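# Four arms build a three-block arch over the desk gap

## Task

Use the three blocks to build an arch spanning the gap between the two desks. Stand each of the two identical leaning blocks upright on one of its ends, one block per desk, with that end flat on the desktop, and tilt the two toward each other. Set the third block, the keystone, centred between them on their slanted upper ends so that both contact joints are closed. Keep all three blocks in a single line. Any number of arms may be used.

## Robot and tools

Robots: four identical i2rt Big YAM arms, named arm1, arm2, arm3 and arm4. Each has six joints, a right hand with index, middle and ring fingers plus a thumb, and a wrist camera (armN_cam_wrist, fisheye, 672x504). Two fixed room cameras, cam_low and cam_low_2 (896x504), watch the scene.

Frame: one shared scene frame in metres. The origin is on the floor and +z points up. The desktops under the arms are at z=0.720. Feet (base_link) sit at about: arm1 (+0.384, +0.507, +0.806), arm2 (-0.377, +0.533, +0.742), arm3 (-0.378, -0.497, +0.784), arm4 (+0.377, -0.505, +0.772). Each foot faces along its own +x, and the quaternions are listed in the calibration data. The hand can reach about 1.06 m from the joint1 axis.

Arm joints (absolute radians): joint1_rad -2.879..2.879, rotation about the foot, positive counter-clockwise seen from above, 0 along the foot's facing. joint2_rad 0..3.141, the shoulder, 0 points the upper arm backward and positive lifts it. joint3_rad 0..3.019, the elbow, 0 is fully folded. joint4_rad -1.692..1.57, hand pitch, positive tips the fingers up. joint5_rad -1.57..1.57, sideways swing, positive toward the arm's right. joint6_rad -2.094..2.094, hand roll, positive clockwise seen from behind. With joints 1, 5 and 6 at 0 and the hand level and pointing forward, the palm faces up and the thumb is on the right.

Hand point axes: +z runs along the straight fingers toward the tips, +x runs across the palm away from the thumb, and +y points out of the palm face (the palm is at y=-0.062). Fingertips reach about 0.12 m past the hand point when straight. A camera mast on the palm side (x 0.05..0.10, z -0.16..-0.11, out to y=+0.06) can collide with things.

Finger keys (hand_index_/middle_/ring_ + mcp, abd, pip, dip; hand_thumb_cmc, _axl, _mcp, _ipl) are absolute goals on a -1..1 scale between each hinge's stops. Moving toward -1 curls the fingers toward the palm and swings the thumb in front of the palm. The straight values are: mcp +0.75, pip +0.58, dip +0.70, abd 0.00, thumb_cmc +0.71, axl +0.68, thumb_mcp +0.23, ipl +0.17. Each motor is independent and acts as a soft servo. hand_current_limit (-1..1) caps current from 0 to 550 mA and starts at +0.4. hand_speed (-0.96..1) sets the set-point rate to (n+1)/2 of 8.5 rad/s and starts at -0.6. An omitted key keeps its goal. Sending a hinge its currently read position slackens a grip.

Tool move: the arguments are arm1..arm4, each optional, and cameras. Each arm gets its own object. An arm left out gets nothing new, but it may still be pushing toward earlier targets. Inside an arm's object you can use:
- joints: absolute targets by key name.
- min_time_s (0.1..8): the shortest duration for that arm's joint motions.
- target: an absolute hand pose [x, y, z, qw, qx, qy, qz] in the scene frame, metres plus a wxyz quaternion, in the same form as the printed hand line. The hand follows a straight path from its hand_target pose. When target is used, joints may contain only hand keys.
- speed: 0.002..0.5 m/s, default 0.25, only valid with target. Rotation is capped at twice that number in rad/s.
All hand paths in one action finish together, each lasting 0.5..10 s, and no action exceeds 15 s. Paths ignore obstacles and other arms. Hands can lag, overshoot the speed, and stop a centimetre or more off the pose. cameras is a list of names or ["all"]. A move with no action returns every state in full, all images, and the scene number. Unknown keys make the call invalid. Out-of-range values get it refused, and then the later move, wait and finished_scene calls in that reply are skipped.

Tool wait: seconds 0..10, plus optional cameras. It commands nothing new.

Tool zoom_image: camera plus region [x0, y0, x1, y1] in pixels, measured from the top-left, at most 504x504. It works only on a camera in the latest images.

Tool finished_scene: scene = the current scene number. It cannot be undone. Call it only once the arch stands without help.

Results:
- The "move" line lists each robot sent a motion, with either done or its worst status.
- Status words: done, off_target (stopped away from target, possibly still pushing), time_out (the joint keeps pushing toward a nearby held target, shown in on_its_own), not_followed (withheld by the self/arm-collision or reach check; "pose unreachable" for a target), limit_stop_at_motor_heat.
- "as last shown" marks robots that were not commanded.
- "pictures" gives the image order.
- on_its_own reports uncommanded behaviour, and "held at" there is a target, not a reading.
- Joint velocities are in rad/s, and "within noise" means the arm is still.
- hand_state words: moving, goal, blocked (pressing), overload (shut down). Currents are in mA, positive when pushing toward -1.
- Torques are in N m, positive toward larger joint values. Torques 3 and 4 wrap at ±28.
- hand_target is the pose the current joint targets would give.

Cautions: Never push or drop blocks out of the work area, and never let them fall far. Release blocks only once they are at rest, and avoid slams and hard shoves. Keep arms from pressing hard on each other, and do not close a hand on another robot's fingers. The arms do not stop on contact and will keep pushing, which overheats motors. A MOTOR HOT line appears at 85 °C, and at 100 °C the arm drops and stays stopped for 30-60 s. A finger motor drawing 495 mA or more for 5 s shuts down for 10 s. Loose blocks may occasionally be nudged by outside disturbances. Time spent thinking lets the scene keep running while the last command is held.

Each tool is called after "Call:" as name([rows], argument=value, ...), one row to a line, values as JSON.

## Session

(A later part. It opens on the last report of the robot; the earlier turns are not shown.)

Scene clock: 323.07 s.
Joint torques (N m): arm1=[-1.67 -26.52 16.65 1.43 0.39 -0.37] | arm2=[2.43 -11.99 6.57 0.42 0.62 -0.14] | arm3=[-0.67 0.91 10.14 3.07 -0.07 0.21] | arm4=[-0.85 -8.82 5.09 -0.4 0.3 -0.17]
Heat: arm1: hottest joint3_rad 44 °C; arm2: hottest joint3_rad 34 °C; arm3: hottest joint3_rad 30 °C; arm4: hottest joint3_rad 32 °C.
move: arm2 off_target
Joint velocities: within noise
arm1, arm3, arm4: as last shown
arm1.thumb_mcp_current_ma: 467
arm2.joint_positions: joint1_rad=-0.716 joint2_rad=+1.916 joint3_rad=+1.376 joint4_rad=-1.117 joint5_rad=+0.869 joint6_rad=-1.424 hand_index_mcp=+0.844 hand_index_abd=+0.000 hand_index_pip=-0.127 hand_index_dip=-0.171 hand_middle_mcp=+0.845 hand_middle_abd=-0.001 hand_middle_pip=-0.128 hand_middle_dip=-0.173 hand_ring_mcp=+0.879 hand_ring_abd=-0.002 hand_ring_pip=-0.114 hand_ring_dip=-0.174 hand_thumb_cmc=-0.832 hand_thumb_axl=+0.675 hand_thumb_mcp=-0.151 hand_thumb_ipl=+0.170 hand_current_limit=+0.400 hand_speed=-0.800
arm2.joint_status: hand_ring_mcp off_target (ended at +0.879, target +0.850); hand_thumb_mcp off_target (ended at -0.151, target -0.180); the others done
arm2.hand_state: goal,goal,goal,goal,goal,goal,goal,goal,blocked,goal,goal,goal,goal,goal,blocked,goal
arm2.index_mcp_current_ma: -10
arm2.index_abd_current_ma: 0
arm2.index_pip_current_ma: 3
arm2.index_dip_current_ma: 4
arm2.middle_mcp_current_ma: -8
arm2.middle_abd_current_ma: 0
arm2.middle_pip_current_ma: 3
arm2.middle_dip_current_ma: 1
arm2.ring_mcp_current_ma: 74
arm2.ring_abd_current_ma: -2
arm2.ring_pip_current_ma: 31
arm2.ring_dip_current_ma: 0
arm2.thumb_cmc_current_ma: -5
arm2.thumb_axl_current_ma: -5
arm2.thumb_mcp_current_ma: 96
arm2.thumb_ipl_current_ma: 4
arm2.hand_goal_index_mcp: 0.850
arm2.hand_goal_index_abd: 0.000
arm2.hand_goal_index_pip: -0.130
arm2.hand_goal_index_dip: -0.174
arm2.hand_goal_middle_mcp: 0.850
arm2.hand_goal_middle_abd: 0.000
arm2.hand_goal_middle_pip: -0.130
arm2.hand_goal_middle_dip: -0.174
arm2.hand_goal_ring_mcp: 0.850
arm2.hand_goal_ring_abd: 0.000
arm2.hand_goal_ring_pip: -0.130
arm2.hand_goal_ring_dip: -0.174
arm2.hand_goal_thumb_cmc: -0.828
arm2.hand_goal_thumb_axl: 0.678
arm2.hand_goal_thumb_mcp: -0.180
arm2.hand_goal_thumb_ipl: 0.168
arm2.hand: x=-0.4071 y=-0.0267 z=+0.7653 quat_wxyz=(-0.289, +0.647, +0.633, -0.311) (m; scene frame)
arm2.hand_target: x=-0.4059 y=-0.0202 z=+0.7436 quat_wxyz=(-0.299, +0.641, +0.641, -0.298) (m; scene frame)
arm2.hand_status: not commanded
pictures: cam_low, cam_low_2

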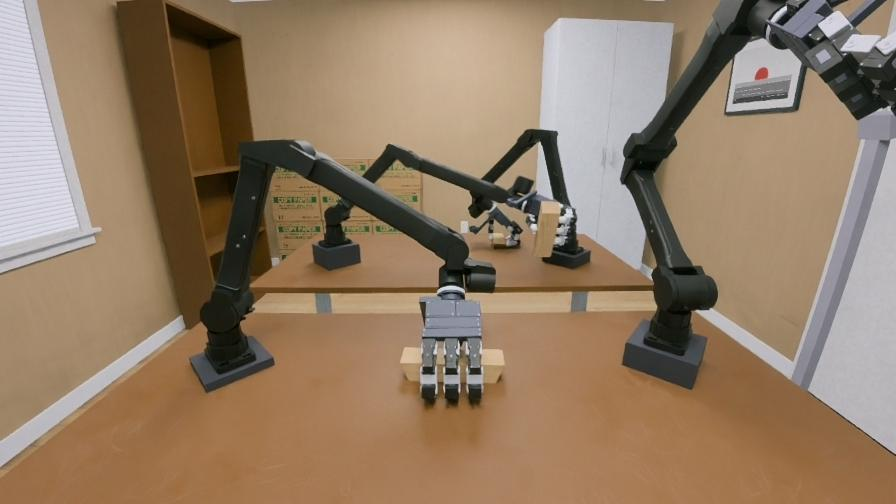

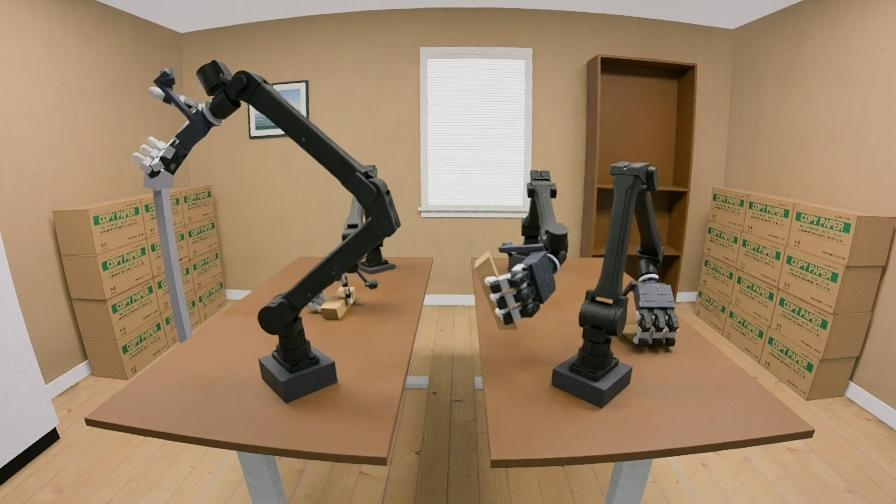

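Call:
move(arm2={"joints": {"hand_index_mcp": 0.88, "hand_middle_mcp": 0.88, "hand_ring_mcp": 0.88, "hand_thumb_mcp": -0.08}}, cameras=[])

Call:
move(arm2={"target": [-0.4005, -0.0205, 0.757, -0.3089, 0.6363, 0.6457, -0.2887], "speed": 0.05}, cameras=[])

Call:
move(arm2={"joints": {"hand_index_mcp": 0.85, "hand_middle_mcp": 0.85, "hand_ring_mcp": 0.85, "hand_index_pip": -0.13, "hand_middle_pip": -0.13, "hand_ring_pip": -0.13, "hand_thumb_mcp": -0.16}}, cameras=["cam_low_2"])

Call:
zoom_image(camera="cam_low_2", region=[300, 250, 380, 330])

Scene clock: 328.50 s.
Joint torques (N m): arm1=[-1.44 -26.4 16.59 1.35 0.4 -0.36] | arm2=[2.43 -11.99 6.57 0.36 0.63 -0.13] | arm3=[-0.62 0.97 10.11 3.06 -0.06 0.21] | arm4=[-0.67 -8.76 5.08 -0.46 0.29 -0.18]
Heat: arm1: hottest joint3_rad 45 °C; arm2: hottest joint3_rad 33 °C; arm3: hottest joint3_rad 30 °C; arm4: hottest joint3_rad 32 °C.
move: arm2 off_target
Joint velocities: within noise
arm1, arm3, arm4: as last shown
arm1.thumb_mcp_current_ma: 468
arm2.joint_positions: joint1_rad=-0.716 joint2_rad=+1.916 joint3_rad=+1.376 joint4_rad=-1.115 joint5_rad=+0.869 joint6_rad=-1.424 hand_index_mcp=+0.860 hand_index_abd=+0.000 hand_index_pip=-0.127 hand_index_dip=-0.171 hand_middle_mcp=+0.859 hand_middle_abd=-0.001 hand_middle_pip=-0.131 hand_middle_dip=-0.174 hand_ring_mcp=+0.886 hand_ring_abd=-0.002 hand_ring_pip=-0.128 hand_ring_dip=-0.176 hand_thumb_cmc=-0.829 hand_thumb_axl=+0.676 hand_thumb_mcp=-0.084 hand_thumb_ipl=+0.170 hand_current_limit=+0.400 hand_speed=-0.800
arm2.joint_status: hand_index_mcp off_target (ended at +0.860, target +0.880); hand_middle_mcp off_target (ended at +0.859, target +0.880); the others done
arm2.hand_state: blocked,goal,goal,goal,blocked,goal,goal,goal,goal,goal,goal,goal,goal,goal,goal,goal
arm2.index_mcp_current_ma: -47
arm2.index_abd_current_ma: 0
arm2.index_pip_current_ma: 3
arm2.index_dip_current_ma: 4
arm2.middle_mcp_current_ma: -50
arm2.middle_abd_current_ma: 0
arm2.middle_pip_current_ma: -1
arm2.middle_dip_current_ma: 0
arm2.ring_mcp_current_ma: 10
arm2.ring_abd_current_ma: -2
arm2.ring_pip_current_ma: 2
arm2.ring_dip_current_ma: -2
arm2.thumb_cmc_current_ma: -1
arm2.thumb_axl_current_ma: -3
arm2.thumb_mcp_current_ma: -8
arm2.thumb_ipl_current_ma: 3
arm2.hand_goal_index_mcp: 0.880
arm2.hand_goal_index_abd: 0.000
arm2.hand_goal_index_pip: -0.130
arm2.hand_goal_index_dip: -0.174
arm2.hand_goal_middle_mcp: 0.880
arm2.hand_goal_middle_abd: 0.000
arm2.hand_goal_middle_pip: -0.130
arm2.hand_goal_middle_dip: -0.174
arm2.hand_goal_ring_mcp: 0.880
arm2.hand_goal_ring_abd: 0.000
arm2.hand_goal_ring_pip: -0.130
arm2.hand_goal_ring_dip: -0.174
arm2.hand_goal_thumb_cmc: -0.828
arm2.hand_goal_thumb_axl: 0.678
arm2.hand_goal_thumb_mcp: -0.080
arm2.hand_goal_thumb_ipl: 0.168
arm2.hand: x=-0.4071 y=-0.0270 z=+0.7652 quat_wxyz=(-0.289, +0.647, +0.633, -0.311) (m; scene frame)
arm2.hand_target: x=-0.4059 y=-0.0201 z=+0.7435 quat_wxyz=(-0.299, +0.641, +0.641, -0.299) (m; scene frame)
arm2.hand_status: not commanded
pictures: none
No camera images: "cameras" was empty.

Scene clock: 329.57 s.
Joint torques (N m): arm1=[-1.49 -26.52 16.57 1.37 0.39 -0.37] | arm2=[3.19 -11.81 10.32 -0.77 0.65 -0.04] | arm3=[-0.67 0.91 10.14 3.07 -0.06 0.21] | arm4=[-0.97 -8.82 5.05 -0.43 0.29 -0.18]
Heat: arm1: hottest joint3_rad 45 °C; arm2: hottest joint3_rad 33 °C; arm3: hottest joint3_rad 30 °C; arm4: hottest joint3_rad 32 °C.
move: arm2 off_target
Joint velocities: within noise
arm1, arm3, arm4: as last shown
arm2.joint_positions: joint1_rad=-0.715 joint2_rad=+1.916 joint3_rad=+1.376 joint4_rad=-1.171 joint5_rad=+0.864 joint6_rad=-1.423 hand_index_mcp=+0.867 hand_index_abd=+0.002 hand_index_pip=-0.134 hand_index_dip=-0.178 hand_middle_mcp=+0.863 hand_middle_abd=+0.000 hand_middle_pip=-0.131 hand_middle_dip=-0.174 hand_ring_mcp=+0.875 hand_ring_abd=+0.000 hand_ring_pip=-0.128 hand_ring_dip=-0.176 hand_thumb_cmc=-0.829 hand_thumb_axl=+0.676 hand_thumb_mcp=-0.084 hand_thumb_ipl=+0.170 hand_current_limit=+0.400 hand_speed=-0.800
arm2.joint_status: not commanded
arm2.hand_state: goal,goal,goal,goal,goal,goal,goal,goal,goal,goal,goal,goal,goal,goal,goal,goal
arm2.index_mcp_current_ma: -25
arm2.index_abd_current_ma: 2
arm2.index_pip_current_ma: -5
arm2.index_dip_current_ma: -5
arm2.middle_mcp_current_ma: -36
arm2.middle_abd_current_ma: 0
arm2.middle_pip_current_ma: -1
arm2.middle_dip_current_ma: 0
arm2.ring_mcp_current_ma: -8
arm2.ring_abd_current_ma: 0
arm2.ring_pip_current_ma: 2
arm2.ring_dip_current_ma: -2
arm2.thumb_cmc_current_ma: -1
arm2.thumb_axl_current_ma: -2
arm2.thumb_mcp_current_ma: -8
arm2.thumb_ipl_current_ma: 2
arm2.hand_goal_index_mcp: 0.880
arm2.hand_goal_index_abd: 0.000
arm2.hand_goal_index_pip: -0.130
arm2.hand_goal_index_dip: -0.174
arm2.hand_goal_middle_mcp: 0.880
arm2.hand_goal_middle_abd: 0.000
arm2.hand_goal_middle_pip: -0.130
arm2.hand_goal_middle_dip: -0.174
arm2.hand_goal_ring_mcp: 0.880
arm2.hand_goal_ring_abd: 0.000
arm2.hand_goal_ring_pip: -0.130
arm2.hand_goal_ring_dip: -0.174
arm2.hand_goal_thumb_cmc: -0.828
arm2.hand_goal_thumb_axl: 0.678
arm2.hand_goal_thumb_mcp: -0.080
arm2.hand_goal_thumb_ipl: 0.168
arm2.hand: x=-0.4071 y=-0.0131 z=+0.7643 quat_wxyz=(-0.306, +0.639, +0.641, -0.294) (m; scene frame)
arm2.hand_target: x=-0.4004 y=-0.0201 z=+0.7570 quat_wxyz=(-0.308, +0.636, +0.646, -0.289) (m; scene frame)
arm2.hand_status: off_target (0.012 m and 0.9 deg from the pose sent, 0.012 m and 4.0 deg at the start)
pictures: none
No camera images: "cameras" was empty.

Scene clock: 330.17 s.
Joint torques (N m): arm1=[-1.49 -26.4 16.62 1.4 0.39 -0.37] | arm2=[3.14 -11.93 10.35 -0.73 0.66 -0.05] | arm3=[-0.67 0.97 10.14 3.07 -0.06 0.21] | arm4=[-0.79 -8.94 5.04 -0.46 0.29 -0.17]
Heat: arm1: hottest joint3_rad 45 °C; arm2: hottest joint3_rad 33 °C; arm3: hottest joint3_rad 30 °C; arm4: hottest joint3_rad 32 °C.
move: arm2 done
Joint velocities: within noise
arm1, arm3: as last shown
arm2.joint_positions: joint1_rad=-0.715 joint2_rad=+1.916 joint3_rad=+1.376 joint4_rad=-1.172 joint5_rad=+0.864 joint6_rad=-1.421 hand_index_mcp=+0.862 hand_index_abd=+0.002 hand_index_pip=-0.130 hand_index_dip=-0.178 hand_middle_mcp=+0.844 hand_middle_abd=+0.000 hand_middle_pip=-0.131 hand_middle_dip=-0.174 hand_ring_mcp=+0.845 hand_ring_abd=+0.000 hand_ring_pip=-0.128 hand_ring_dip=-0.176 hand_thumb_cmc=-0.828 hand_thumb_axl=+0.676 hand_thumb_mcp=-0.146 hand_thumb_ipl=+0.170 hand_current_limit=+0.400 hand_speed=-0.800
arm2.joint_status: all done
arm2.hand_state: goal,goal,goal,goal,goal,goal,goal,goal,goal,goal,goal,goal,goal,goal,goal,goal
arm2.index_mcp_current_ma: 22
arm2.index_abd_current_ma: 2
arm2.index_pip_current_ma: 0
arm2.index_dip_current_ma: -5
arm2.middle_mcp_current_ma: -9
arm2.middle_abd_current_ma: 0
arm2.middle_pip_current_ma: -1
arm2.middle_dip_current_ma: 0
arm2.ring_mcp_current_ma: -8
arm2.ring_abd_current_ma: 0
arm2.ring_pip_current_ma: 2
arm2.ring_dip_current_ma: -2
arm2.thumb_cmc_current_ma: 0
arm2.thumb_axl_current_ma: -2
arm2.thumb_mcp_current_ma: 39
arm2.thumb_ipl_current_ma: 3
arm2.hand_goal_index_mcp: 0.850
arm2.hand_goal_index_abd: 0.000
arm2.hand_goal_index_pip: -0.130
arm2.hand_goal_index_dip: -0.174
arm2.hand_goal_middle_mcp: 0.850
arm2.hand_goal_middle_abd: 0.000
arm2.hand_goal_middle_pip: -0.130
arm2.hand_goal_middle_dip: -0.174
arm2.hand_goal_ring_mcp: 0.850
arm2.hand_goal_ring_abd: 0.000
arm2.hand_goal_ring_pip: -0.130
arm2.hand_goal_ring_dip: -0.174
arm2.hand_goal_thumb_cmc: -0.828
arm2.hand_goal_thumb_axl: 0.678
arm2.hand_goal_thumb_mcp: -0.160
arm2.hand_goal_thumb_ipl: 0.168
arm2.hand: x=-0.4072 y=-0.0129 z=+0.7643 quat_wxyz=(-0.307, +0.639, +0.641, -0.294) (m; scene frame)
arm2.hand_target: x=-0.4006 y=-0.0200 z=+0.7570 quat_wxyz=(-0.308, +0.636, +0.646, -0.289) (m; scene frame)
arm2.hand_status: not commanded
arm4.joint_positions: joint1_rad=-1.441 joint2_rad=+1.833 joint3_rad=+1.116 joint4_rad=-1.518 joint5_rad=+0.441 joint6_rad=-0.496 hand_index_mcp=+0.790 hand_index_abd=-0.003 hand_index_pip=-0.232 hand_index_dip=-0.166 hand_middle_mcp=+0.785 hand_middle_abd=+0.001 hand_middle_pip=-0.231 hand_middle_dip=-0.165 hand_ring_mcp=+0.782 hand_ring_abd=+0.001 hand_ring_pip=-0.231 hand_ring_dip=-0.164 hand_thumb_cmc=-0.820 hand_thumb_axl=+0.681 hand_thumb_mcp=-0.233 hand_thumb_ipl=+0.181 hand_current_limit=+0.650 hand_speed=-0.800
arm4.joint_status: not commanded
arm4.hand_state: blocked,goal,blocked,goal,blocked,goal,blocked,goal,blocked,goal,blocked,goal,goal,goal,blocked,blocked
arm4.index_mcp_current_ma: 259
arm4.index_abd_current_ma: -5
arm4.index_pip_current_ma: 78
arm4.index_dip_current_ma: 15
arm4.middle_mcp_current_ma: 236
arm4.middle_abd_current_ma: 1
arm4.middle_pip_current_ma: 82
arm4.middle_dip_current_ma: 19
arm4.ring_mcp_current_ma: 222
arm4.ring_abd_current_ma: 1
arm4.ring_pip_current_ma: 81
arm4.ring_dip_current_ma: 23
arm4.thumb_cmc_current_ma: 18
arm4.thumb_axl_current_ma: 6
arm4.thumb_mcp_current_ma: 454
arm4.thumb_ipl_current_ma: 232
arm4.hand_goal_index_mcp: 0.720
arm4.hand_goal_index_abd: 0.000
arm4.hand_goal_index_pip: -0.260
arm4.hand_goal_index_dip: -0.174
arm4.hand_goal_middle_mcp: 0.720
arm4.hand_goal_middle_abd: 0.000
arm4.hand_goal_middle_pip: -0.260
arm4.hand_goal_middle_dip: -0.174
arm4.hand_goal_ring_mcp: 0.720
arm4.hand_goal_ring_abd: 0.000
arm4.hand_goal_ring_pip: -0.260
arm4.hand_goal_ring_dip: -0.174
arm4.hand_goal_thumb_cmc: -0.828
arm4.hand_goal_thumb_axl: 0.678
arm4.hand_goal_thumb_mcp: -0.360
arm4.hand_goal_thumb_ipl: 0.130
arm4.hand: x=+0.6746 y=-0.2419 z=+0.7581 quat_wxyz=(-0.006, +0.026, +0.923, -0.383) (m; scene frame)
arm4.hand_target: x=+0.6768 y=-0.2403 z=+0.7521 quat_wxyz=(-0.010, +0.024, +0.923, -0.383) (m; scene frame)
arm4.hand_status: not commanded
pictures: cam_low_2

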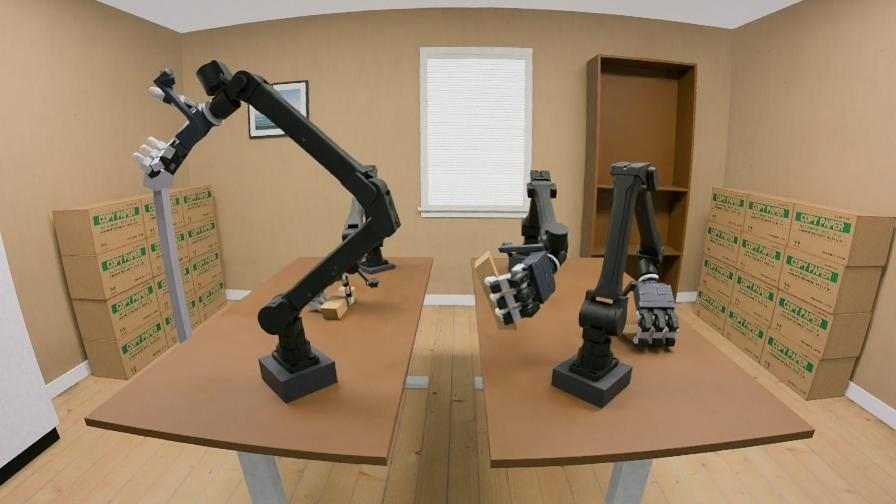

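Scaled by 6.300 from the camera's 896x504 image, which has a finer 1280x720 frame.

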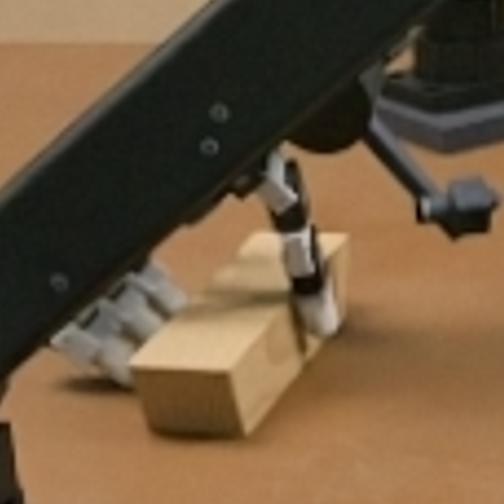

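Call:
move(arm2={"target": [-0.400, -0.0205, 0.800, -0.3089, 0.6363, 0.6457, -0.2887], "speed": 0.08, "joints": {"hand_index_mcp": 0.92, "hand_middle_mcp": 0.92, "hand_ring_mcp": 0.92, "hand_index_pip": -0.05, "hand_middle_pip": -0.05, "hand_ring_pip": -0.05, "hand_thumb_mcp": -0.04}}, cameras=[])

Call:
move(arm2={"target": [-0.404, -0.0195, 0.7555, -0.3089, 0.6363, 0.6457, -0.2887], "speed": 0.06}, cameras=["cam_low", "cam_low_2"])

Call:
zoom_image(camera="cam_low", region=[360, 260, 540, 400])

Call:
zoom_image(camera="cam_low_2", region=[300, 250, 380, 330])

Scene clock: 335.97 s.
Joint torques (N m): arm1=[-1.55 -26.46 16.64 1.43 0.42 -0.36] | arm2=[2.67 -15.62 11.58 -0.65 0.86 -0.06] | arm3=[-0.67 0.91 10.13 3.04 -0.06 0.21] | arm4=[-0.73 -9.05 5.03 -0.47 0.27 -0.18]
Heat: arm1: hottest joint3_rad 46 °C; arm2: hottest joint3_rad 33 °C; arm3: hottest joint3_rad 30 °C; arm4: hottest joint3_rad 32 °C.
move: arm2 off_target
Joint velocities: within noise
arm1.joint_positions: joint1_rad=+0.725 joint2_rad=+2.339 joint3_rad=+2.014 joint4_rad=+0.046 joint5_rad=+0.544 joint6_rad=+1.991 hand_index_mcp=+0.728 hand_index_abd=+0.003 hand_index_pip=-0.201 hand_index_dip=-0.153 hand_middle_mcp=+0.710 hand_middle_abd=+0.003 hand_middle_pip=-0.214 hand_middle_dip=-0.153 hand_ring_mcp=+0.684 hand_ring_abd=+0.003 hand_ring_pip=-0.213 hand_ring_dip=-0.160 hand_thumb_cmc=-0.801 hand_thumb_axl=+0.687 hand_thumb_mcp=-0.214 hand_thumb_ipl=+0.180 hand_current_limit=+0.700 hand_speed=-0.800
arm1.joint_status: not commanded
arm1.hand_state: blocked,goal,blocked,blocked,blocked,goal,blocked,blocked,blocked,goal,blocked,goal,blocked,goal,blocked,blocked
arm1.index_mcp_current_ma: 260
arm1.index_abd_current_ma: 1
arm1.index_pip_current_ma: 102
arm1.index_dip_current_ma: 31
arm1.middle_mcp_current_ma: 187
arm1.middle_abd_current_ma: 2
arm1.middle_pip_current_ma: 65
arm1.middle_dip_current_ma: 30
arm1.ring_mcp_current_ma: 96
arm1.ring_abd_current_ma: 1
arm1.ring_pip_current_ma: 69
arm1.ring_dip_current_ma: 16
arm1.thumb_cmc_current_ma: 45
arm1.thumb_axl_current_ma: 12
arm1.thumb_mcp_current_ma: 468
arm1.thumb_ipl_current_ma: 210
arm1.hand_goal_index_mcp: 0.640
arm1.hand_goal_index_abd: 0.000
arm1.hand_goal_index_pip: -0.250
arm1.hand_goal_index_dip: -0.174
arm1.hand_goal_middle_mcp: 0.640
arm1.hand_goal_middle_abd: 0.000
arm1.hand_goal_middle_pip: -0.250
arm1.hand_goal_middle_dip: -0.174
arm1.hand_goal_ring_mcp: 0.640
arm1.hand_goal_ring_abd: 0.000
arm1.hand_goal_ring_pip: -0.250
arm1.hand_goal_ring_dip: -0.174
arm1.hand_goal_thumb_cmc: -0.828
arm1.hand_goal_thumb_axl: 0.678
arm1.hand_goal_thumb_mcp: -0.330
arm1.hand_goal_thumb_ipl: 0.120
arm1.hand: x=+0.1524 y=-0.3355 z=+0.9348 quat_wxyz=(+0.514, +0.247, -0.746, +0.345) (m; scene frame)
arm1.hand_target: x=+0.1429 y=-0.3479 z=+1.0164 quat_wxyz=(+0.539, +0.219, -0.718, +0.382) (m; scene frame)
arm1.hand_status: not commanded
arm2.joint_positions: joint1_rad=-0.709 joint2_rad=+1.916 joint3_rad=+1.406 joint4_rad=-1.276 joint5_rad=+0.859 joint6_rad=-1.421 hand_index_mcp=+0.898 hand_index_abd=+0.002 hand_index_pip=-0.055 hand_index_dip=-0.177 hand_middle_mcp=+0.899 hand_middle_abd=+0.000 hand_middle_pip=-0.054 hand_middle_dip=-0.174 hand_ring_mcp=+0.901 hand_ring_abd=+0.000 hand_ring_pip=-0.054 hand_ring_dip=-0.176 hand_thumb_cmc=-0.828 hand_thumb_axl=+0.676 hand_thumb_mcp=-0.045 hand_thumb_ipl=+0.170 hand_current_limit=+0.400 hand_speed=-0.800
arm2.joint_status: hand_index_mcp off_target (ended at +0.898, target +0.920); hand_middle_mcp off_target (ended at +0.899, target +0.920); the others done
arm2.hand_state: blocked,goal,goal,goal,blocked,goal,goal,goal,goal,goal,goal,goal,goal,goal,goal,goal
arm2.index_mcp_current_ma: -51
arm2.index_abd_current_ma: 2
arm2.index_pip_current_ma: -7
arm2.index_dip_current_ma: -3
arm2.middle_mcp_current_ma: -48
arm2.middle_abd_current_ma: 0
arm2.middle_pip_current_ma: -5
arm2.middle_dip_current_ma: 0
arm2.ring_mcp_current_ma: -43
arm2.ring_abd_current_ma: 0
arm2.ring_pip_current_ma: -5
arm2.ring_dip_current_ma: -2
arm2.thumb_cmc_current_ma: 0
arm2.thumb_axl_current_ma: -2
arm2.thumb_mcp_current_ma: -9
arm2.thumb_ipl_current_ma: 2
arm2.hand_goal_index_mcp: 0.920
arm2.hand_goal_index_abd: 0.000
arm2.hand_goal_index_pip: -0.050
arm2.hand_goal_index_dip: -0.174
arm2.hand_goal_middle_mcp: 0.920
arm2.hand_goal_middle_abd: 0.000
arm2.hand_goal_middle_pip: -0.050
arm2.hand_goal_middle_dip: -0.174
arm2.hand_goal_ring_mcp: 0.920
arm2.hand_goal_ring_abd: 0.000
arm2.hand_goal_ring_pip: -0.050
arm2.hand_goal_ring_dip: -0.174
arm2.hand_goal_thumb_cmc: -0.828
arm2.hand_goal_thumb_axl: 0.678
arm2.hand_goal_thumb_mcp: -0.040
arm2.hand_goal_thumb_ipl: 0.168
arm2.hand: x=-0.4043 y=-0.0003 z=+0.7746 quat_wxyz=(-0.330, +0.626, +0.653, -0.271) (m; scene frame)
arm2.hand_target: x=-0.4002 y=-0.0194 z=+0.8003 quat_wxyz=(-0.309, +0.636, +0.646, -0.289) (m; scene frame)
arm2.hand_status: off_target (0.033 m and 3.4 deg from the pose sent, 0.037 m and 0.9 deg at the start)
arm3.joint_positions: joint1_rad=+2.287 joint2_rad=+0.696 joint3_rad=+1.402 joint4_rad=-1.217 joint5_rad=+0.002 joint6_rad=-0.516 hand_index_mcp=+0.953 hand_index_abd=+0.001 hand_index_pip=+0.099 hand_index_dip=-0.171 hand_middle_mcp=+0.954 hand_middle_abd=+0.001 hand_middle_pip=+0.099 hand_middle_dip=-0.171 hand_ring_mcp=+0.953 hand_ring_abd=+0.001 hand_ring_pip=+0.099 hand_ring_dip=-0.171 hand_thumb_cmc=-0.831 hand_thumb_axl=+0.679 hand_thumb_mcp=-0.004 hand_thumb_ipl=+0.169 hand_current_limit=+0.400 hand_speed=-0.800
arm3.joint_status: not commanded
arm3.hand_state: goal,goal,goal,goal,goal,goal,goal,goal,goal,goal,goal,goal,goal,goal,goal,goal
arm3.index_mcp_current_ma: 1
arm3.index_abd_current_ma: 0
arm3.index_pip_current_ma: 0
arm3.index_dip_current_ma: 1
arm3.middle_mcp_current_ma: 2
arm3.middle_abd_current_ma: 0
arm3.middle_pip_current_ma: 0
arm3.middle_dip_current_ma: 1
arm3.ring_mcp_current_ma: 1
arm3.ring_abd_current_ma: 0
arm3.ring_pip_current_ma: 0
arm3.ring_dip_current_ma: 1
arm3.thumb_cmc_current_ma: -1
arm3.thumb_axl_current_ma: 0
arm3.thumb_mcp_current_ma: -3
arm3.thumb_ipl_current_ma: 0
arm3.hand_goal_index_mcp: 0.950
arm3.hand_goal_index_abd: 0.000
arm3.hand_goal_index_pip: 0.100
arm3.hand_goal_index_dip: -0.174
arm3.hand_goal_middle_mcp: 0.950
arm3.hand_goal_middle_abd: 0.000
arm3.hand_goal_middle_pip: 0.100
arm3.hand_goal_middle_dip: -0.174
arm3.hand_goal_ring_mcp: 0.950
arm3.hand_goal_ring_abd: 0.000
arm3.hand_goal_ring_pip: 0.100
arm3.hand_goal_ring_dip: -0.174
arm3.hand_goal_thumb_cmc: -0.828
arm3.hand_goal_thumb_axl: 0.678
arm3.hand_goal_thumb_mcp: 0.000
arm3.hand_goal_thumb_ipl: 0.168
arm3.hand: x=-0.7032 y=-0.5122 z=+1.4092 quat_wxyz=(-0.249, -0.742, +0.442, +0.439) (m; scene frame)
arm3.hand_target: x=-0.7061 y=-0.5156 z=+1.4115 quat_wxyz=(-0.259, -0.739, +0.441, +0.438) (m; scene frame)
arm3.hand_status: not commanded
arm4: as last shown
pictures: none
No camera images: "cameras" was empty.

Scene clock: 337.33 s.
Joint torques (N m): arm1=[-1.44 -26.46 16.61 1.37 0.4 -0.36] | arm2=[2.14 -12.75 7.12 0.16 0.93 -0.14] | arm3=[-0.62 0.97 10.14 3.07 -0.07 0.21] | arm4=[-0.62 -8.94 5.09 -0.44 0.31 -0.19]
Heat: arm1: hottest joint3_rad 46 °C; arm2: hottest joint3_rad 33 °C; arm3: hottest joint3_rad 30 °C; arm4: hottest joint3_rad 32 °C.
move: arm2 off_target
Joint velocities: within noise
arm1, arm3, arm4: as last shown
arm2.joint_positions: joint1_rad=-0.709 joint2_rad=+1.922 joint3_rad=+1.406 joint4_rad=-1.183 joint5_rad=+0.859 joint6_rad=-1.421 hand_index_mcp=+0.898 hand_index_abd=+0.002 hand_index_pip=-0.055 hand_index_dip=-0.177 hand_middle_mcp=+0.899 hand_middle_abd=+0.000 hand_middle_pip=-0.054 hand_middle_dip=-0.174 hand_ring_mcp=+0.901 hand_ring_abd=+0.000 hand_ring_pip=-0.054 hand_ring_dip=-0.176 hand_thumb_cmc=-0.828 hand_thumb_axl=+0.676 hand_thumb_mcp=-0.045 hand_thumb_ipl=+0.170 hand_current_limit=+0.400 hand_speed=-0.800
arm2.joint_status: not commanded
arm2.hand_state: blocked,goal,goal,goal,blocked,goal,goal,goal,goal,goal,goal,goal,goal,goal,goal,goal
arm2.index_mcp_current_ma: -51
arm2.index_abd_current_ma: 2
arm2.index_pip_current_ma: -7
arm2.index_dip_current_ma: -3
arm2.middle_mcp_current_ma: -48
arm2.middle_abd_current_ma: 0
arm2.middle_pip_current_ma: -5
arm2.middle_dip_current_ma: 0
arm2.ring_mcp_current_ma: -43
arm2.ring_abd_current_ma: 0
arm2.ring_pip_current_ma: -5
arm2.ring_dip_current_ma: -2
arm2.thumb_cmc_current_ma: 0
arm2.thumb_axl_current_ma: -2
arm2.thumb_mcp_current_ma: -9
arm2.thumb_ipl_current_ma: 2
arm2.hand_goal_index_mcp: 0.920
arm2.hand_goal_index_abd: 0.000
arm2.hand_goal_index_pip: -0.050
arm2.hand_goal_index_dip: -0.174
arm2.hand_goal_middle_mcp: 0.920
arm2.hand_goal_middle_abd: 0.000
arm2.hand_goal_middle_pip: -0.050
arm2.hand_goal_middle_dip: -0.174
arm2.hand_goal_ring_mcp: 0.920
arm2.hand_goal_ring_abd: 0.000
arm2.hand_goal_ring_pip: -0.050
arm2.hand_goal_ring_dip: -0.174
arm2.hand_goal_thumb_cmc: -0.828
arm2.hand_goal_thumb_axl: 0.678
arm2.hand_goal_thumb_mcp: -0.040
arm2.hand_goal_thumb_ipl: 0.168
arm2.hand: x=-0.4022 y=-0.0229 z=+0.7709 quat_wxyz=(-0.300, +0.640, +0.642, -0.297) (m; scene frame)
arm2.hand_target: x=-0.4041 y=-0.0191 z=+0.7558 quat_wxyz=(-0.309, +0.636, +0.645, -0.289) (m; scene frame)
arm2.hand_status: off_target (0.016 m and 1.5 deg from the pose sent, 0.027 m and 3.5 deg at the start)
pictures: cam_low, cam_low_2

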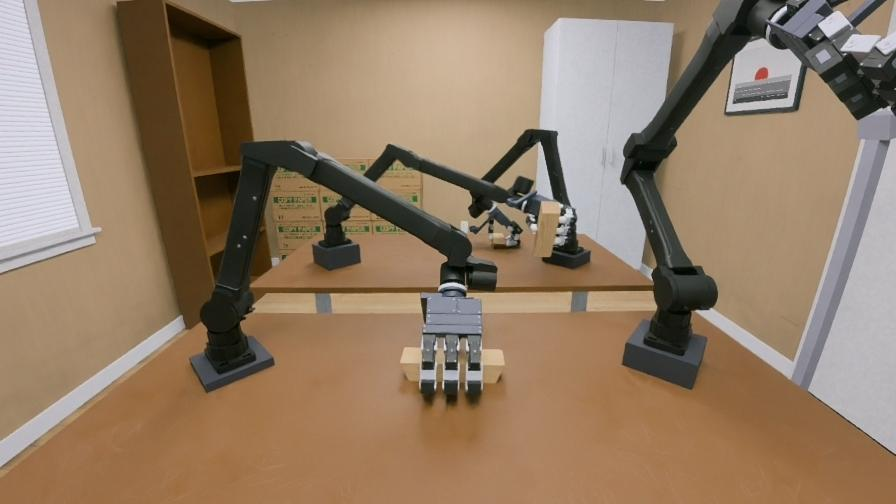

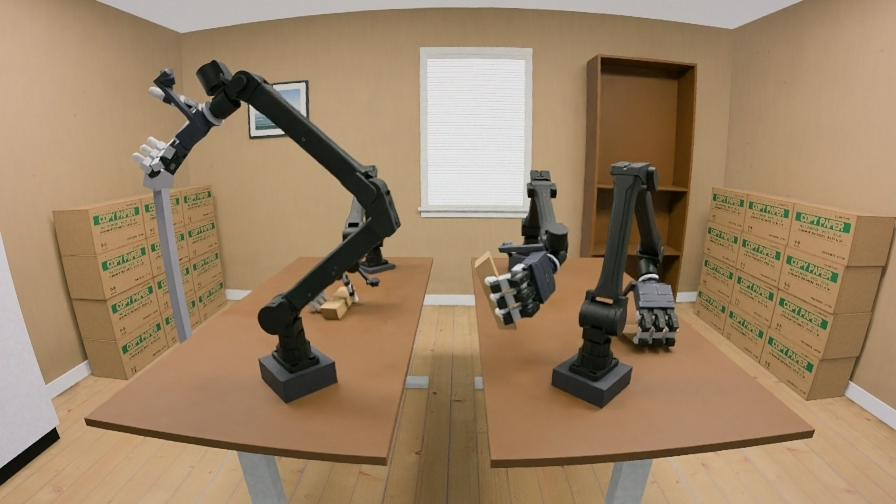

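Scaled by 2.800 from the camera's 896x504 image, which has a finer 1280x720 frame.

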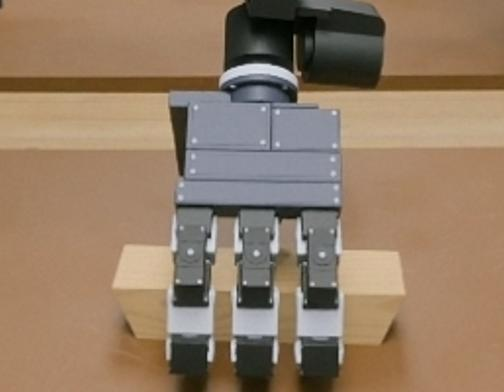

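Scaled by 6.300 from the camera's 896x504 image, which has a finer 1280x720 frame.

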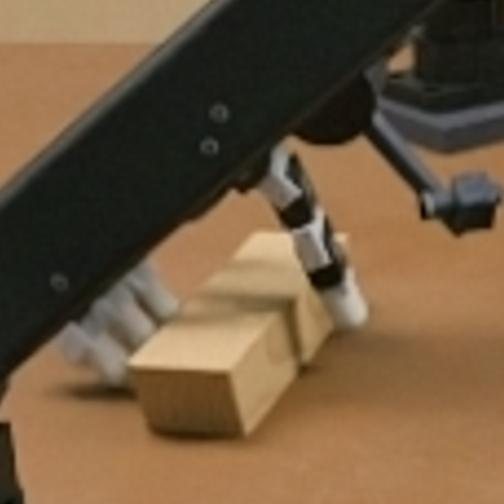

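Call:
move(arm2={"joints": {"hand_index_mcp": 0.73, "hand_middle_mcp": 0.73, "hand_ring_mcp": 0.73, "hand_index_pip": -0.226, "hand_middle_pip": -0.226, "hand_ring_pip": -0.226, "hand_thumb_mcp": -0.24}}, cameras=["cam_low", "cam_low_2"])

Call:
zoom_image(camera="cam_low", region=[360, 260, 540, 400])

Call:
zoom_image(camera="cam_low_2", region=[300, 250, 380, 330])

Scene clock: 341.00 s.
Joint torques (N m): arm1=[-1.49 -26.46 16.58 1.42 0.39 -0.37] | arm2=[2.08 -12.69 7.1 0.14 0.87 -0.14] | arm3=[-0.67 0.97 10.14 3.08 -0.06 0.21] | arm4=[-0.79 -9.17 5.04 -0.44 0.3 -0.19]
Heat: arm1: hottest joint3_rad 47 °C; arm2: hottest joint3_rad 33 °C; arm3: hottest joint3_rad 30 °C; arm4: hottest joint3_rad 32 °C.
move: arm2 off_target
Joint velocities: within noise
arm1, arm3, arm4: as last shown
arm2.joint_positions: joint1_rad=-0.709 joint2_rad=+1.922 joint3_rad=+1.406 joint4_rad=-1.183 joint5_rad=+0.859 joint6_rad=-1.421 hand_index_mcp=+0.744 hand_index_abd=+0.002 hand_index_pip=-0.212 hand_index_dip=-0.174 hand_middle_mcp=+0.736 hand_middle_abd=+0.000 hand_middle_pip=-0.219 hand_middle_dip=-0.173 hand_ring_mcp=+0.727 hand_ring_abd=+0.000 hand_ring_pip=-0.223 hand_ring_dip=-0.175 hand_thumb_cmc=-0.828 hand_thumb_axl=+0.676 hand_thumb_mcp=-0.192 hand_thumb_ipl=+0.175 hand_current_limit=+0.400 hand_speed=-0.800
arm2.joint_status: hand_thumb_mcp off_target (ended at -0.192, target -0.240); the others done
arm2.hand_state: goal,goal,goal,goal,goal,goal,goal,goal,goal,goal,goal,goal,goal,goal,blocked,goal
arm2.index_mcp_current_ma: 30
arm2.index_abd_current_ma: 2
arm2.index_pip_current_ma: 27
arm2.index_dip_current_ma: 0
arm2.middle_mcp_current_ma: 10
arm2.middle_abd_current_ma: 0
arm2.middle_pip_current_ma: 10
arm2.middle_dip_current_ma: 1
arm2.ring_mcp_current_ma: -4
arm2.ring_abd_current_ma: 0
arm2.ring_pip_current_ma: 4
arm2.ring_dip_current_ma: -1
arm2.thumb_cmc_current_ma: 0
arm2.thumb_axl_current_ma: -2
arm2.thumb_mcp_current_ma: 188
arm2.thumb_ipl_current_ma: 16
arm2.hand_goal_index_mcp: 0.730
arm2.hand_goal_index_abd: 0.000
arm2.hand_goal_index_pip: -0.226
arm2.hand_goal_index_dip: -0.174
arm2.hand_goal_middle_mcp: 0.730
arm2.hand_goal_middle_abd: 0.000
arm2.hand_goal_middle_pip: -0.226
arm2.hand_goal_middle_dip: -0.174
arm2.hand_goal_ring_mcp: 0.730
arm2.hand_goal_ring_abd: 0.000
arm2.hand_goal_ring_pip: -0.226
arm2.hand_goal_ring_dip: -0.174
arm2.hand_goal_thumb_cmc: -0.828
arm2.hand_goal_thumb_axl: 0.678
arm2.hand_goal_thumb_mcp: -0.240
arm2.hand_goal_thumb_ipl: 0.168
arm2.hand: x=-0.4022 y=-0.0229 z=+0.7709 quat_wxyz=(-0.300, +0.640, +0.642, -0.297) (m; scene frame)
arm2.hand_target: x=-0.4040 y=-0.0191 z=+0.7558 quat_wxyz=(-0.309, +0.636, +0.645, -0.289) (m; scene frame)
arm2.hand_status: not commanded
pictures: cam_low, cam_low_2

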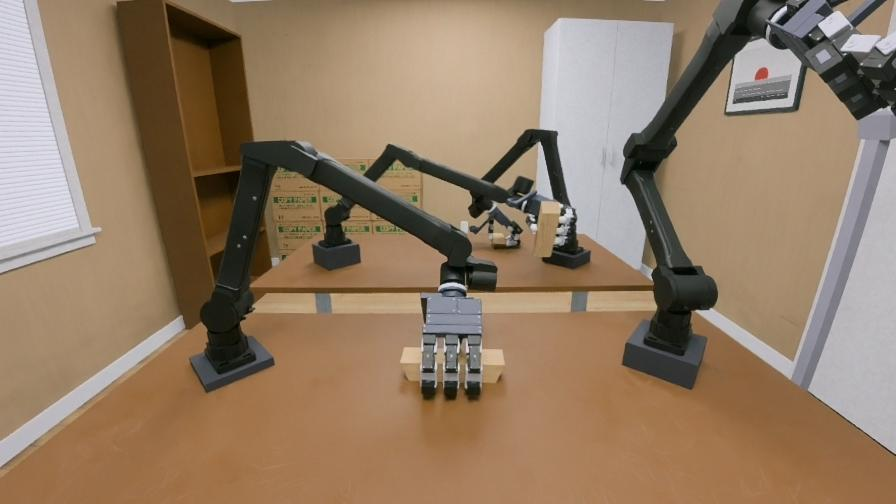

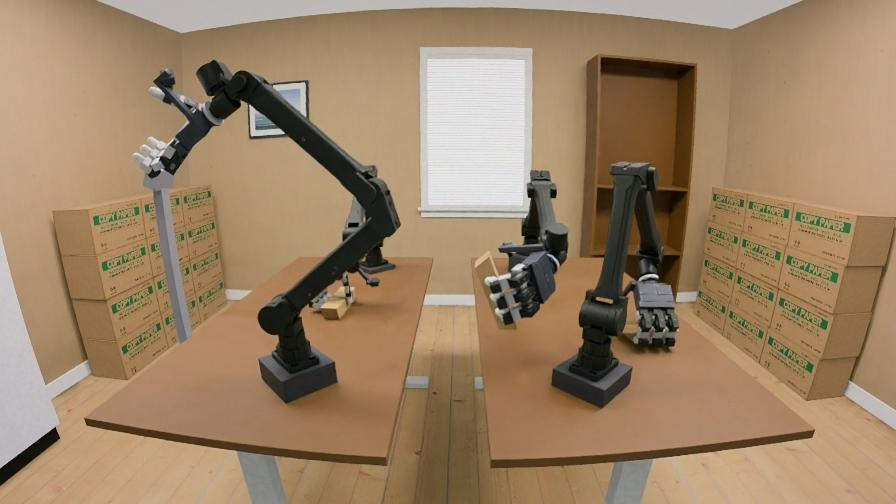

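Scaled by 2.800 from the camera's 896x504 image, which has a finer 1280x720 frame.

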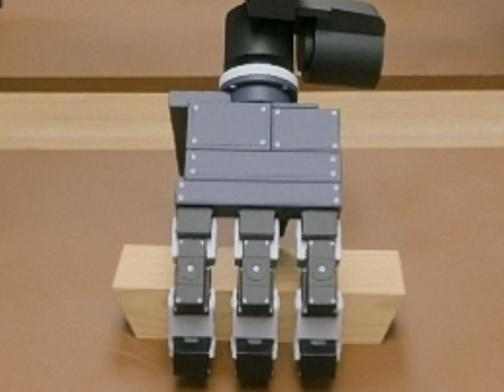

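Scaled by 6.300 from the camera's 896x504 image, which has a finer 1280x720 frame.

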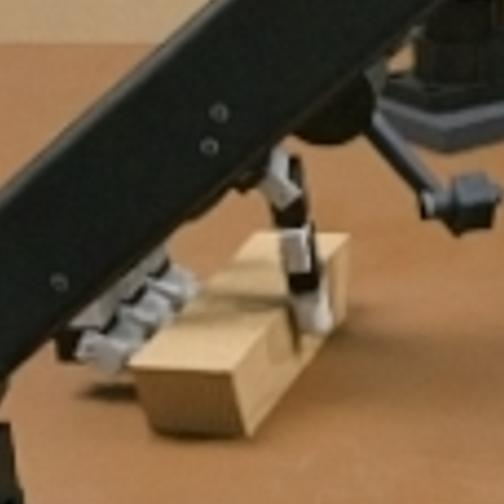

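Call:
move(arm2={"joints": {"hand_current_limit": 0.7, "hand_index_mcp": 0.62, "hand_middle_mcp": 0.62, "hand_ring_mcp": 0.62, "hand_index_pip": -0.25, "hand_middle_pip": -0.25, "hand_ring_pip": -0.25, "hand_thumb_mcp": -0.30, "hand_thumb_ipl": 0.12}}, cameras=[])

Call:
move(arm2={"target": [-0.404, -0.0195, 0.86, -0.3089, 0.6363, 0.6457, -0.2887], "speed": 0.08}, cameras=["cam_low", "cam_low_2"])

Call:
zoom_image(camera="cam_low", region=[360, 240, 540, 380])

Scene clock: 343.90 s.
Joint torques (N m): arm1=[-1.55 -26.34 16.62 1.35 0.39 -0.37] | arm2=[2.08 -12.63 7.12 0.14 0.79 -0.14] | arm3=[-0.67 0.91 10.13 3.07 -0.06 0.21] | arm4=[-0.67 -9.05 5.11 -0.43 0.31 -0.18]
Heat: arm1: hottest joint3_rad 47 °C; arm2: hottest joint3_rad 33 °C; arm3: hottest joint3_rad 30 °C; arm4: hottest joint3_rad 32 °C.
move: arm2 off_target
Joint velocities: within noise
arm1, arm3, arm4: as last shown
arm1.thumb_mcp_current_ma: 467
arm2.joint_positions: joint1_rad=-0.709 joint2_rad=+1.922 joint3_rad=+1.406 joint4_rad=-1.183 joint5_rad=+0.861 joint6_rad=-1.421 hand_index_mcp=+0.721 hand_index_abd=+0.002 hand_index_pip=-0.213 hand_index_dip=-0.164 hand_middle_mcp=+0.706 hand_middle_abd=+0.000 hand_middle_pip=-0.221 hand_middle_dip=-0.161 hand_ring_mcp=+0.689 hand_ring_abd=+0.000 hand_ring_pip=-0.223 hand_ring_dip=-0.163 hand_thumb_cmc=-0.819 hand_thumb_axl=+0.679 hand_thumb_mcp=-0.183 hand_thumb_ipl=+0.172 hand_current_limit=+0.700 hand_speed=-0.800
arm2.joint_status: hand_index_mcp off_target (ended at +0.721, target +0.620); hand_index_pip off_target (ended at -0.213, target -0.250); hand_middle_mcp off_target (ended at +0.706, target +0.620); hand_middle_pip off_target (ended at -0.221, target -0.250); hand_ring_mcp off_target (ended at +0.689, target +0.620); hand_ring_pip off_target (ended at -0.223, target -0.250); hand_thumb_mcp off_target (ended at -0.183, target -0.300); hand_thumb_ipl off_target (ended at +0.172, target +0.120); the others done
arm2.hand_state: blocked,goal,blocked,goal,blocked,goal,blocked,goal,blocked,goal,blocked,goal,goal,goal,blocked,blocked
arm2.index_mcp_current_ma: 376
arm2.index_abd_current_ma: 2
arm2.index_pip_current_ma: 93
arm2.index_dip_current_ma: 17
arm2.middle_mcp_current_ma: 307
arm2.middle_abd_current_ma: 0
arm2.middle_pip_current_ma: 69
arm2.middle_dip_current_ma: 24
arm2.ring_mcp_current_ma: 232
arm2.ring_abd_current_ma: 0
arm2.ring_pip_current_ma: 63
arm2.ring_dip_current_ma: 20
arm2.thumb_cmc_current_ma: 15
arm2.thumb_axl_current_ma: 1
arm2.thumb_mcp_current_ma: 467
arm2.thumb_ipl_current_ma: 219
arm2.hand_goal_index_mcp: 0.620
arm2.hand_goal_index_abd: 0.000
arm2.hand_goal_index_pip: -0.250
arm2.hand_goal_index_dip: -0.174
arm2.hand_goal_middle_mcp: 0.620
arm2.hand_goal_middle_abd: 0.000
arm2.hand_goal_middle_pip: -0.250
arm2.hand_goal_middle_dip: -0.174
arm2.hand_goal_ring_mcp: 0.620
arm2.hand_goal_ring_abd: 0.000
arm2.hand_goal_ring_pip: -0.250
arm2.hand_goal_ring_dip: -0.174
arm2.hand_goal_thumb_cmc: -0.828
arm2.hand_goal_thumb_axl: 0.678
arm2.hand_goal_thumb_mcp: -0.300
arm2.hand_goal_thumb_ipl: 0.120
arm2.hand: x=-0.4026 y=-0.0229 z=+0.7711 quat_wxyz=(-0.301, +0.640, +0.641, -0.297) (m; scene frame)
arm2.hand_target: x=-0.4040 y=-0.0191 z=+0.7559 quat_wxyz=(-0.309, +0.636, +0.645, -0.289) (m; scene frame)
arm2.hand_status: not commanded
pictures: none
No camera images: "cameras" was empty.

Scene clock: 346.00 s.
Joint torques (N m): arm1=[-1.44 -26.58 16.59 1.42 0.4 -0.36] | arm2=[1.96 -16.97 13.46 -0.98 1.15 -0.18] | arm3=[-0.67 0.97 10.14 3.07 -0.06 0.21] | arm4=[-0.97 -8.64 5.09 -0.42 0.28 -0.17]
Heat: arm1: hottest joint3_rad 47 °C; arm2: hottest joint3_rad 33 °C; arm3: hottest joint3_rad 30 °C; arm4: hottest joint3_rad 32 °C.
move: arm2 off_target
Joint velocities: within noise
arm1, arm3, arm4: as last shown
arm1.thumb_mcp_current_ma: 468
arm2.joint_positions: joint1_rad=-0.709 joint2_rad=+1.873 joint3_rad=+1.462 joint4_rad=-1.399 joint5_rad=+0.853 joint6_rad=-1.421 hand_index_mcp=+0.716 hand_index_abd=+0.002 hand_index_pip=-0.207 hand_index_dip=-0.157 hand_middle_mcp=+0.687 hand_middle_abd=+0.000 hand_middle_pip=-0.217 hand_middle_dip=-0.152 hand_ring_mcp=+0.658 hand_ring_abd=+0.000 hand_ring_pip=-0.221 hand_ring_dip=-0.160 hand_thumb_cmc=-0.813 hand_thumb_axl=+0.683 hand_thumb_mcp=-0.180 hand_thumb_ipl=+0.172 hand_current_limit=+0.700 hand_speed=-0.800
arm2.joint_status: not commanded
arm2.hand_state: blocked,goal,blocked,goal,blocked,goal,blocked,blocked,blocked,goal,blocked,goal,goal,goal,blocked,blocked
arm2.index_mcp_current_ma: 353
arm2.index_abd_current_ma: 2
arm2.index_pip_current_ma: 115
arm2.index_dip_current_ma: 36
arm2.middle_mcp_current_ma: 223
arm2.middle_abd_current_ma: 0
arm2.middle_pip_current_ma: 81
arm2.middle_dip_current_ma: 47
arm2.ring_mcp_current_ma: 106
arm2.ring_abd_current_ma: 0
arm2.ring_pip_current_ma: 68
arm2.ring_dip_current_ma: 28
arm2.thumb_cmc_current_ma: 29
arm2.thumb_axl_current_ma: 8
arm2.thumb_mcp_current_ma: 467
arm2.thumb_ipl_current_ma: 219
arm2.hand_goal_index_mcp: 0.620
arm2.hand_goal_index_abd: 0.000
arm2.hand_goal_index_pip: -0.250
arm2.hand_goal_index_dip: -0.174
arm2.hand_goal_middle_mcp: 0.620
arm2.hand_goal_middle_abd: 0.000
arm2.hand_goal_middle_pip: -0.250
arm2.hand_goal_middle_dip: -0.174
arm2.hand_goal_ring_mcp: 0.620
arm2.hand_goal_ring_abd: 0.000
arm2.hand_goal_ring_pip: -0.250
arm2.hand_goal_ring_dip: -0.174
arm2.hand_goal_thumb_cmc: -0.828
arm2.hand_goal_thumb_axl: 0.678
arm2.hand_goal_thumb_mcp: -0.300
arm2.hand_goal_thumb_ipl: 0.120
arm2.on_its_own: hand_ring_mcp moved -0.031 toward your old target +0.620
arm2.hand: x=-0.4034 y=+0.0040 z=+0.8167 quat_wxyz=(-0.337, +0.623, +0.656, -0.262) (m; scene frame)
arm2.hand_target: x=-0.4042 y=-0.0171 z=+0.8600 quat_wxyz=(-0.309, +0.636, +0.645, -0.289) (m; scene frame)
arm2.hand_status: off_target (0.049 m and 4.8 deg from the pose sent, 0.089 m and 1.5 deg at the start)
pictures: cam_low, cam_low_2

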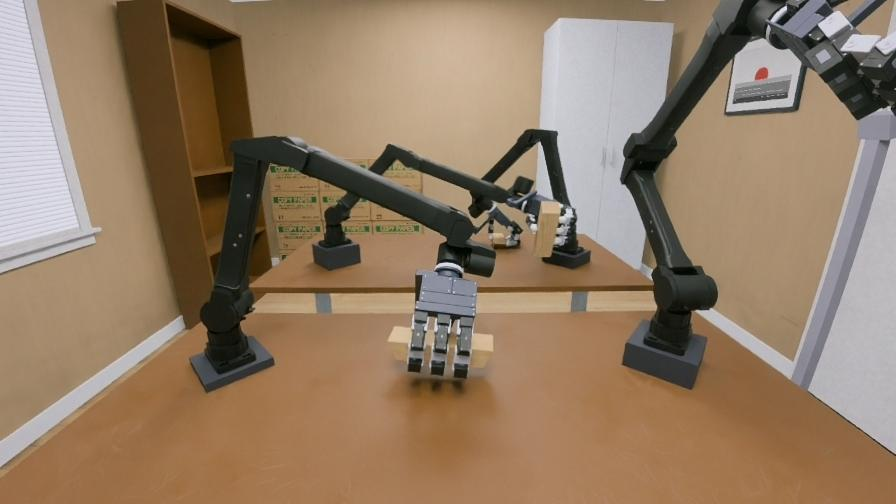

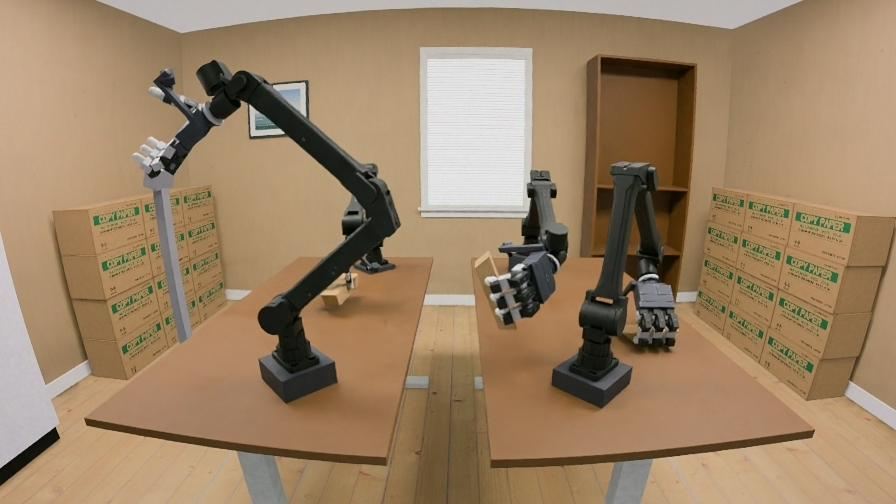

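Scaled by 2.800 from the camera's 896x504 image, which has a finer 1280x720 frame.

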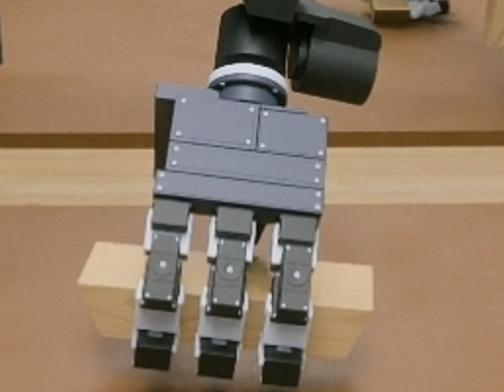

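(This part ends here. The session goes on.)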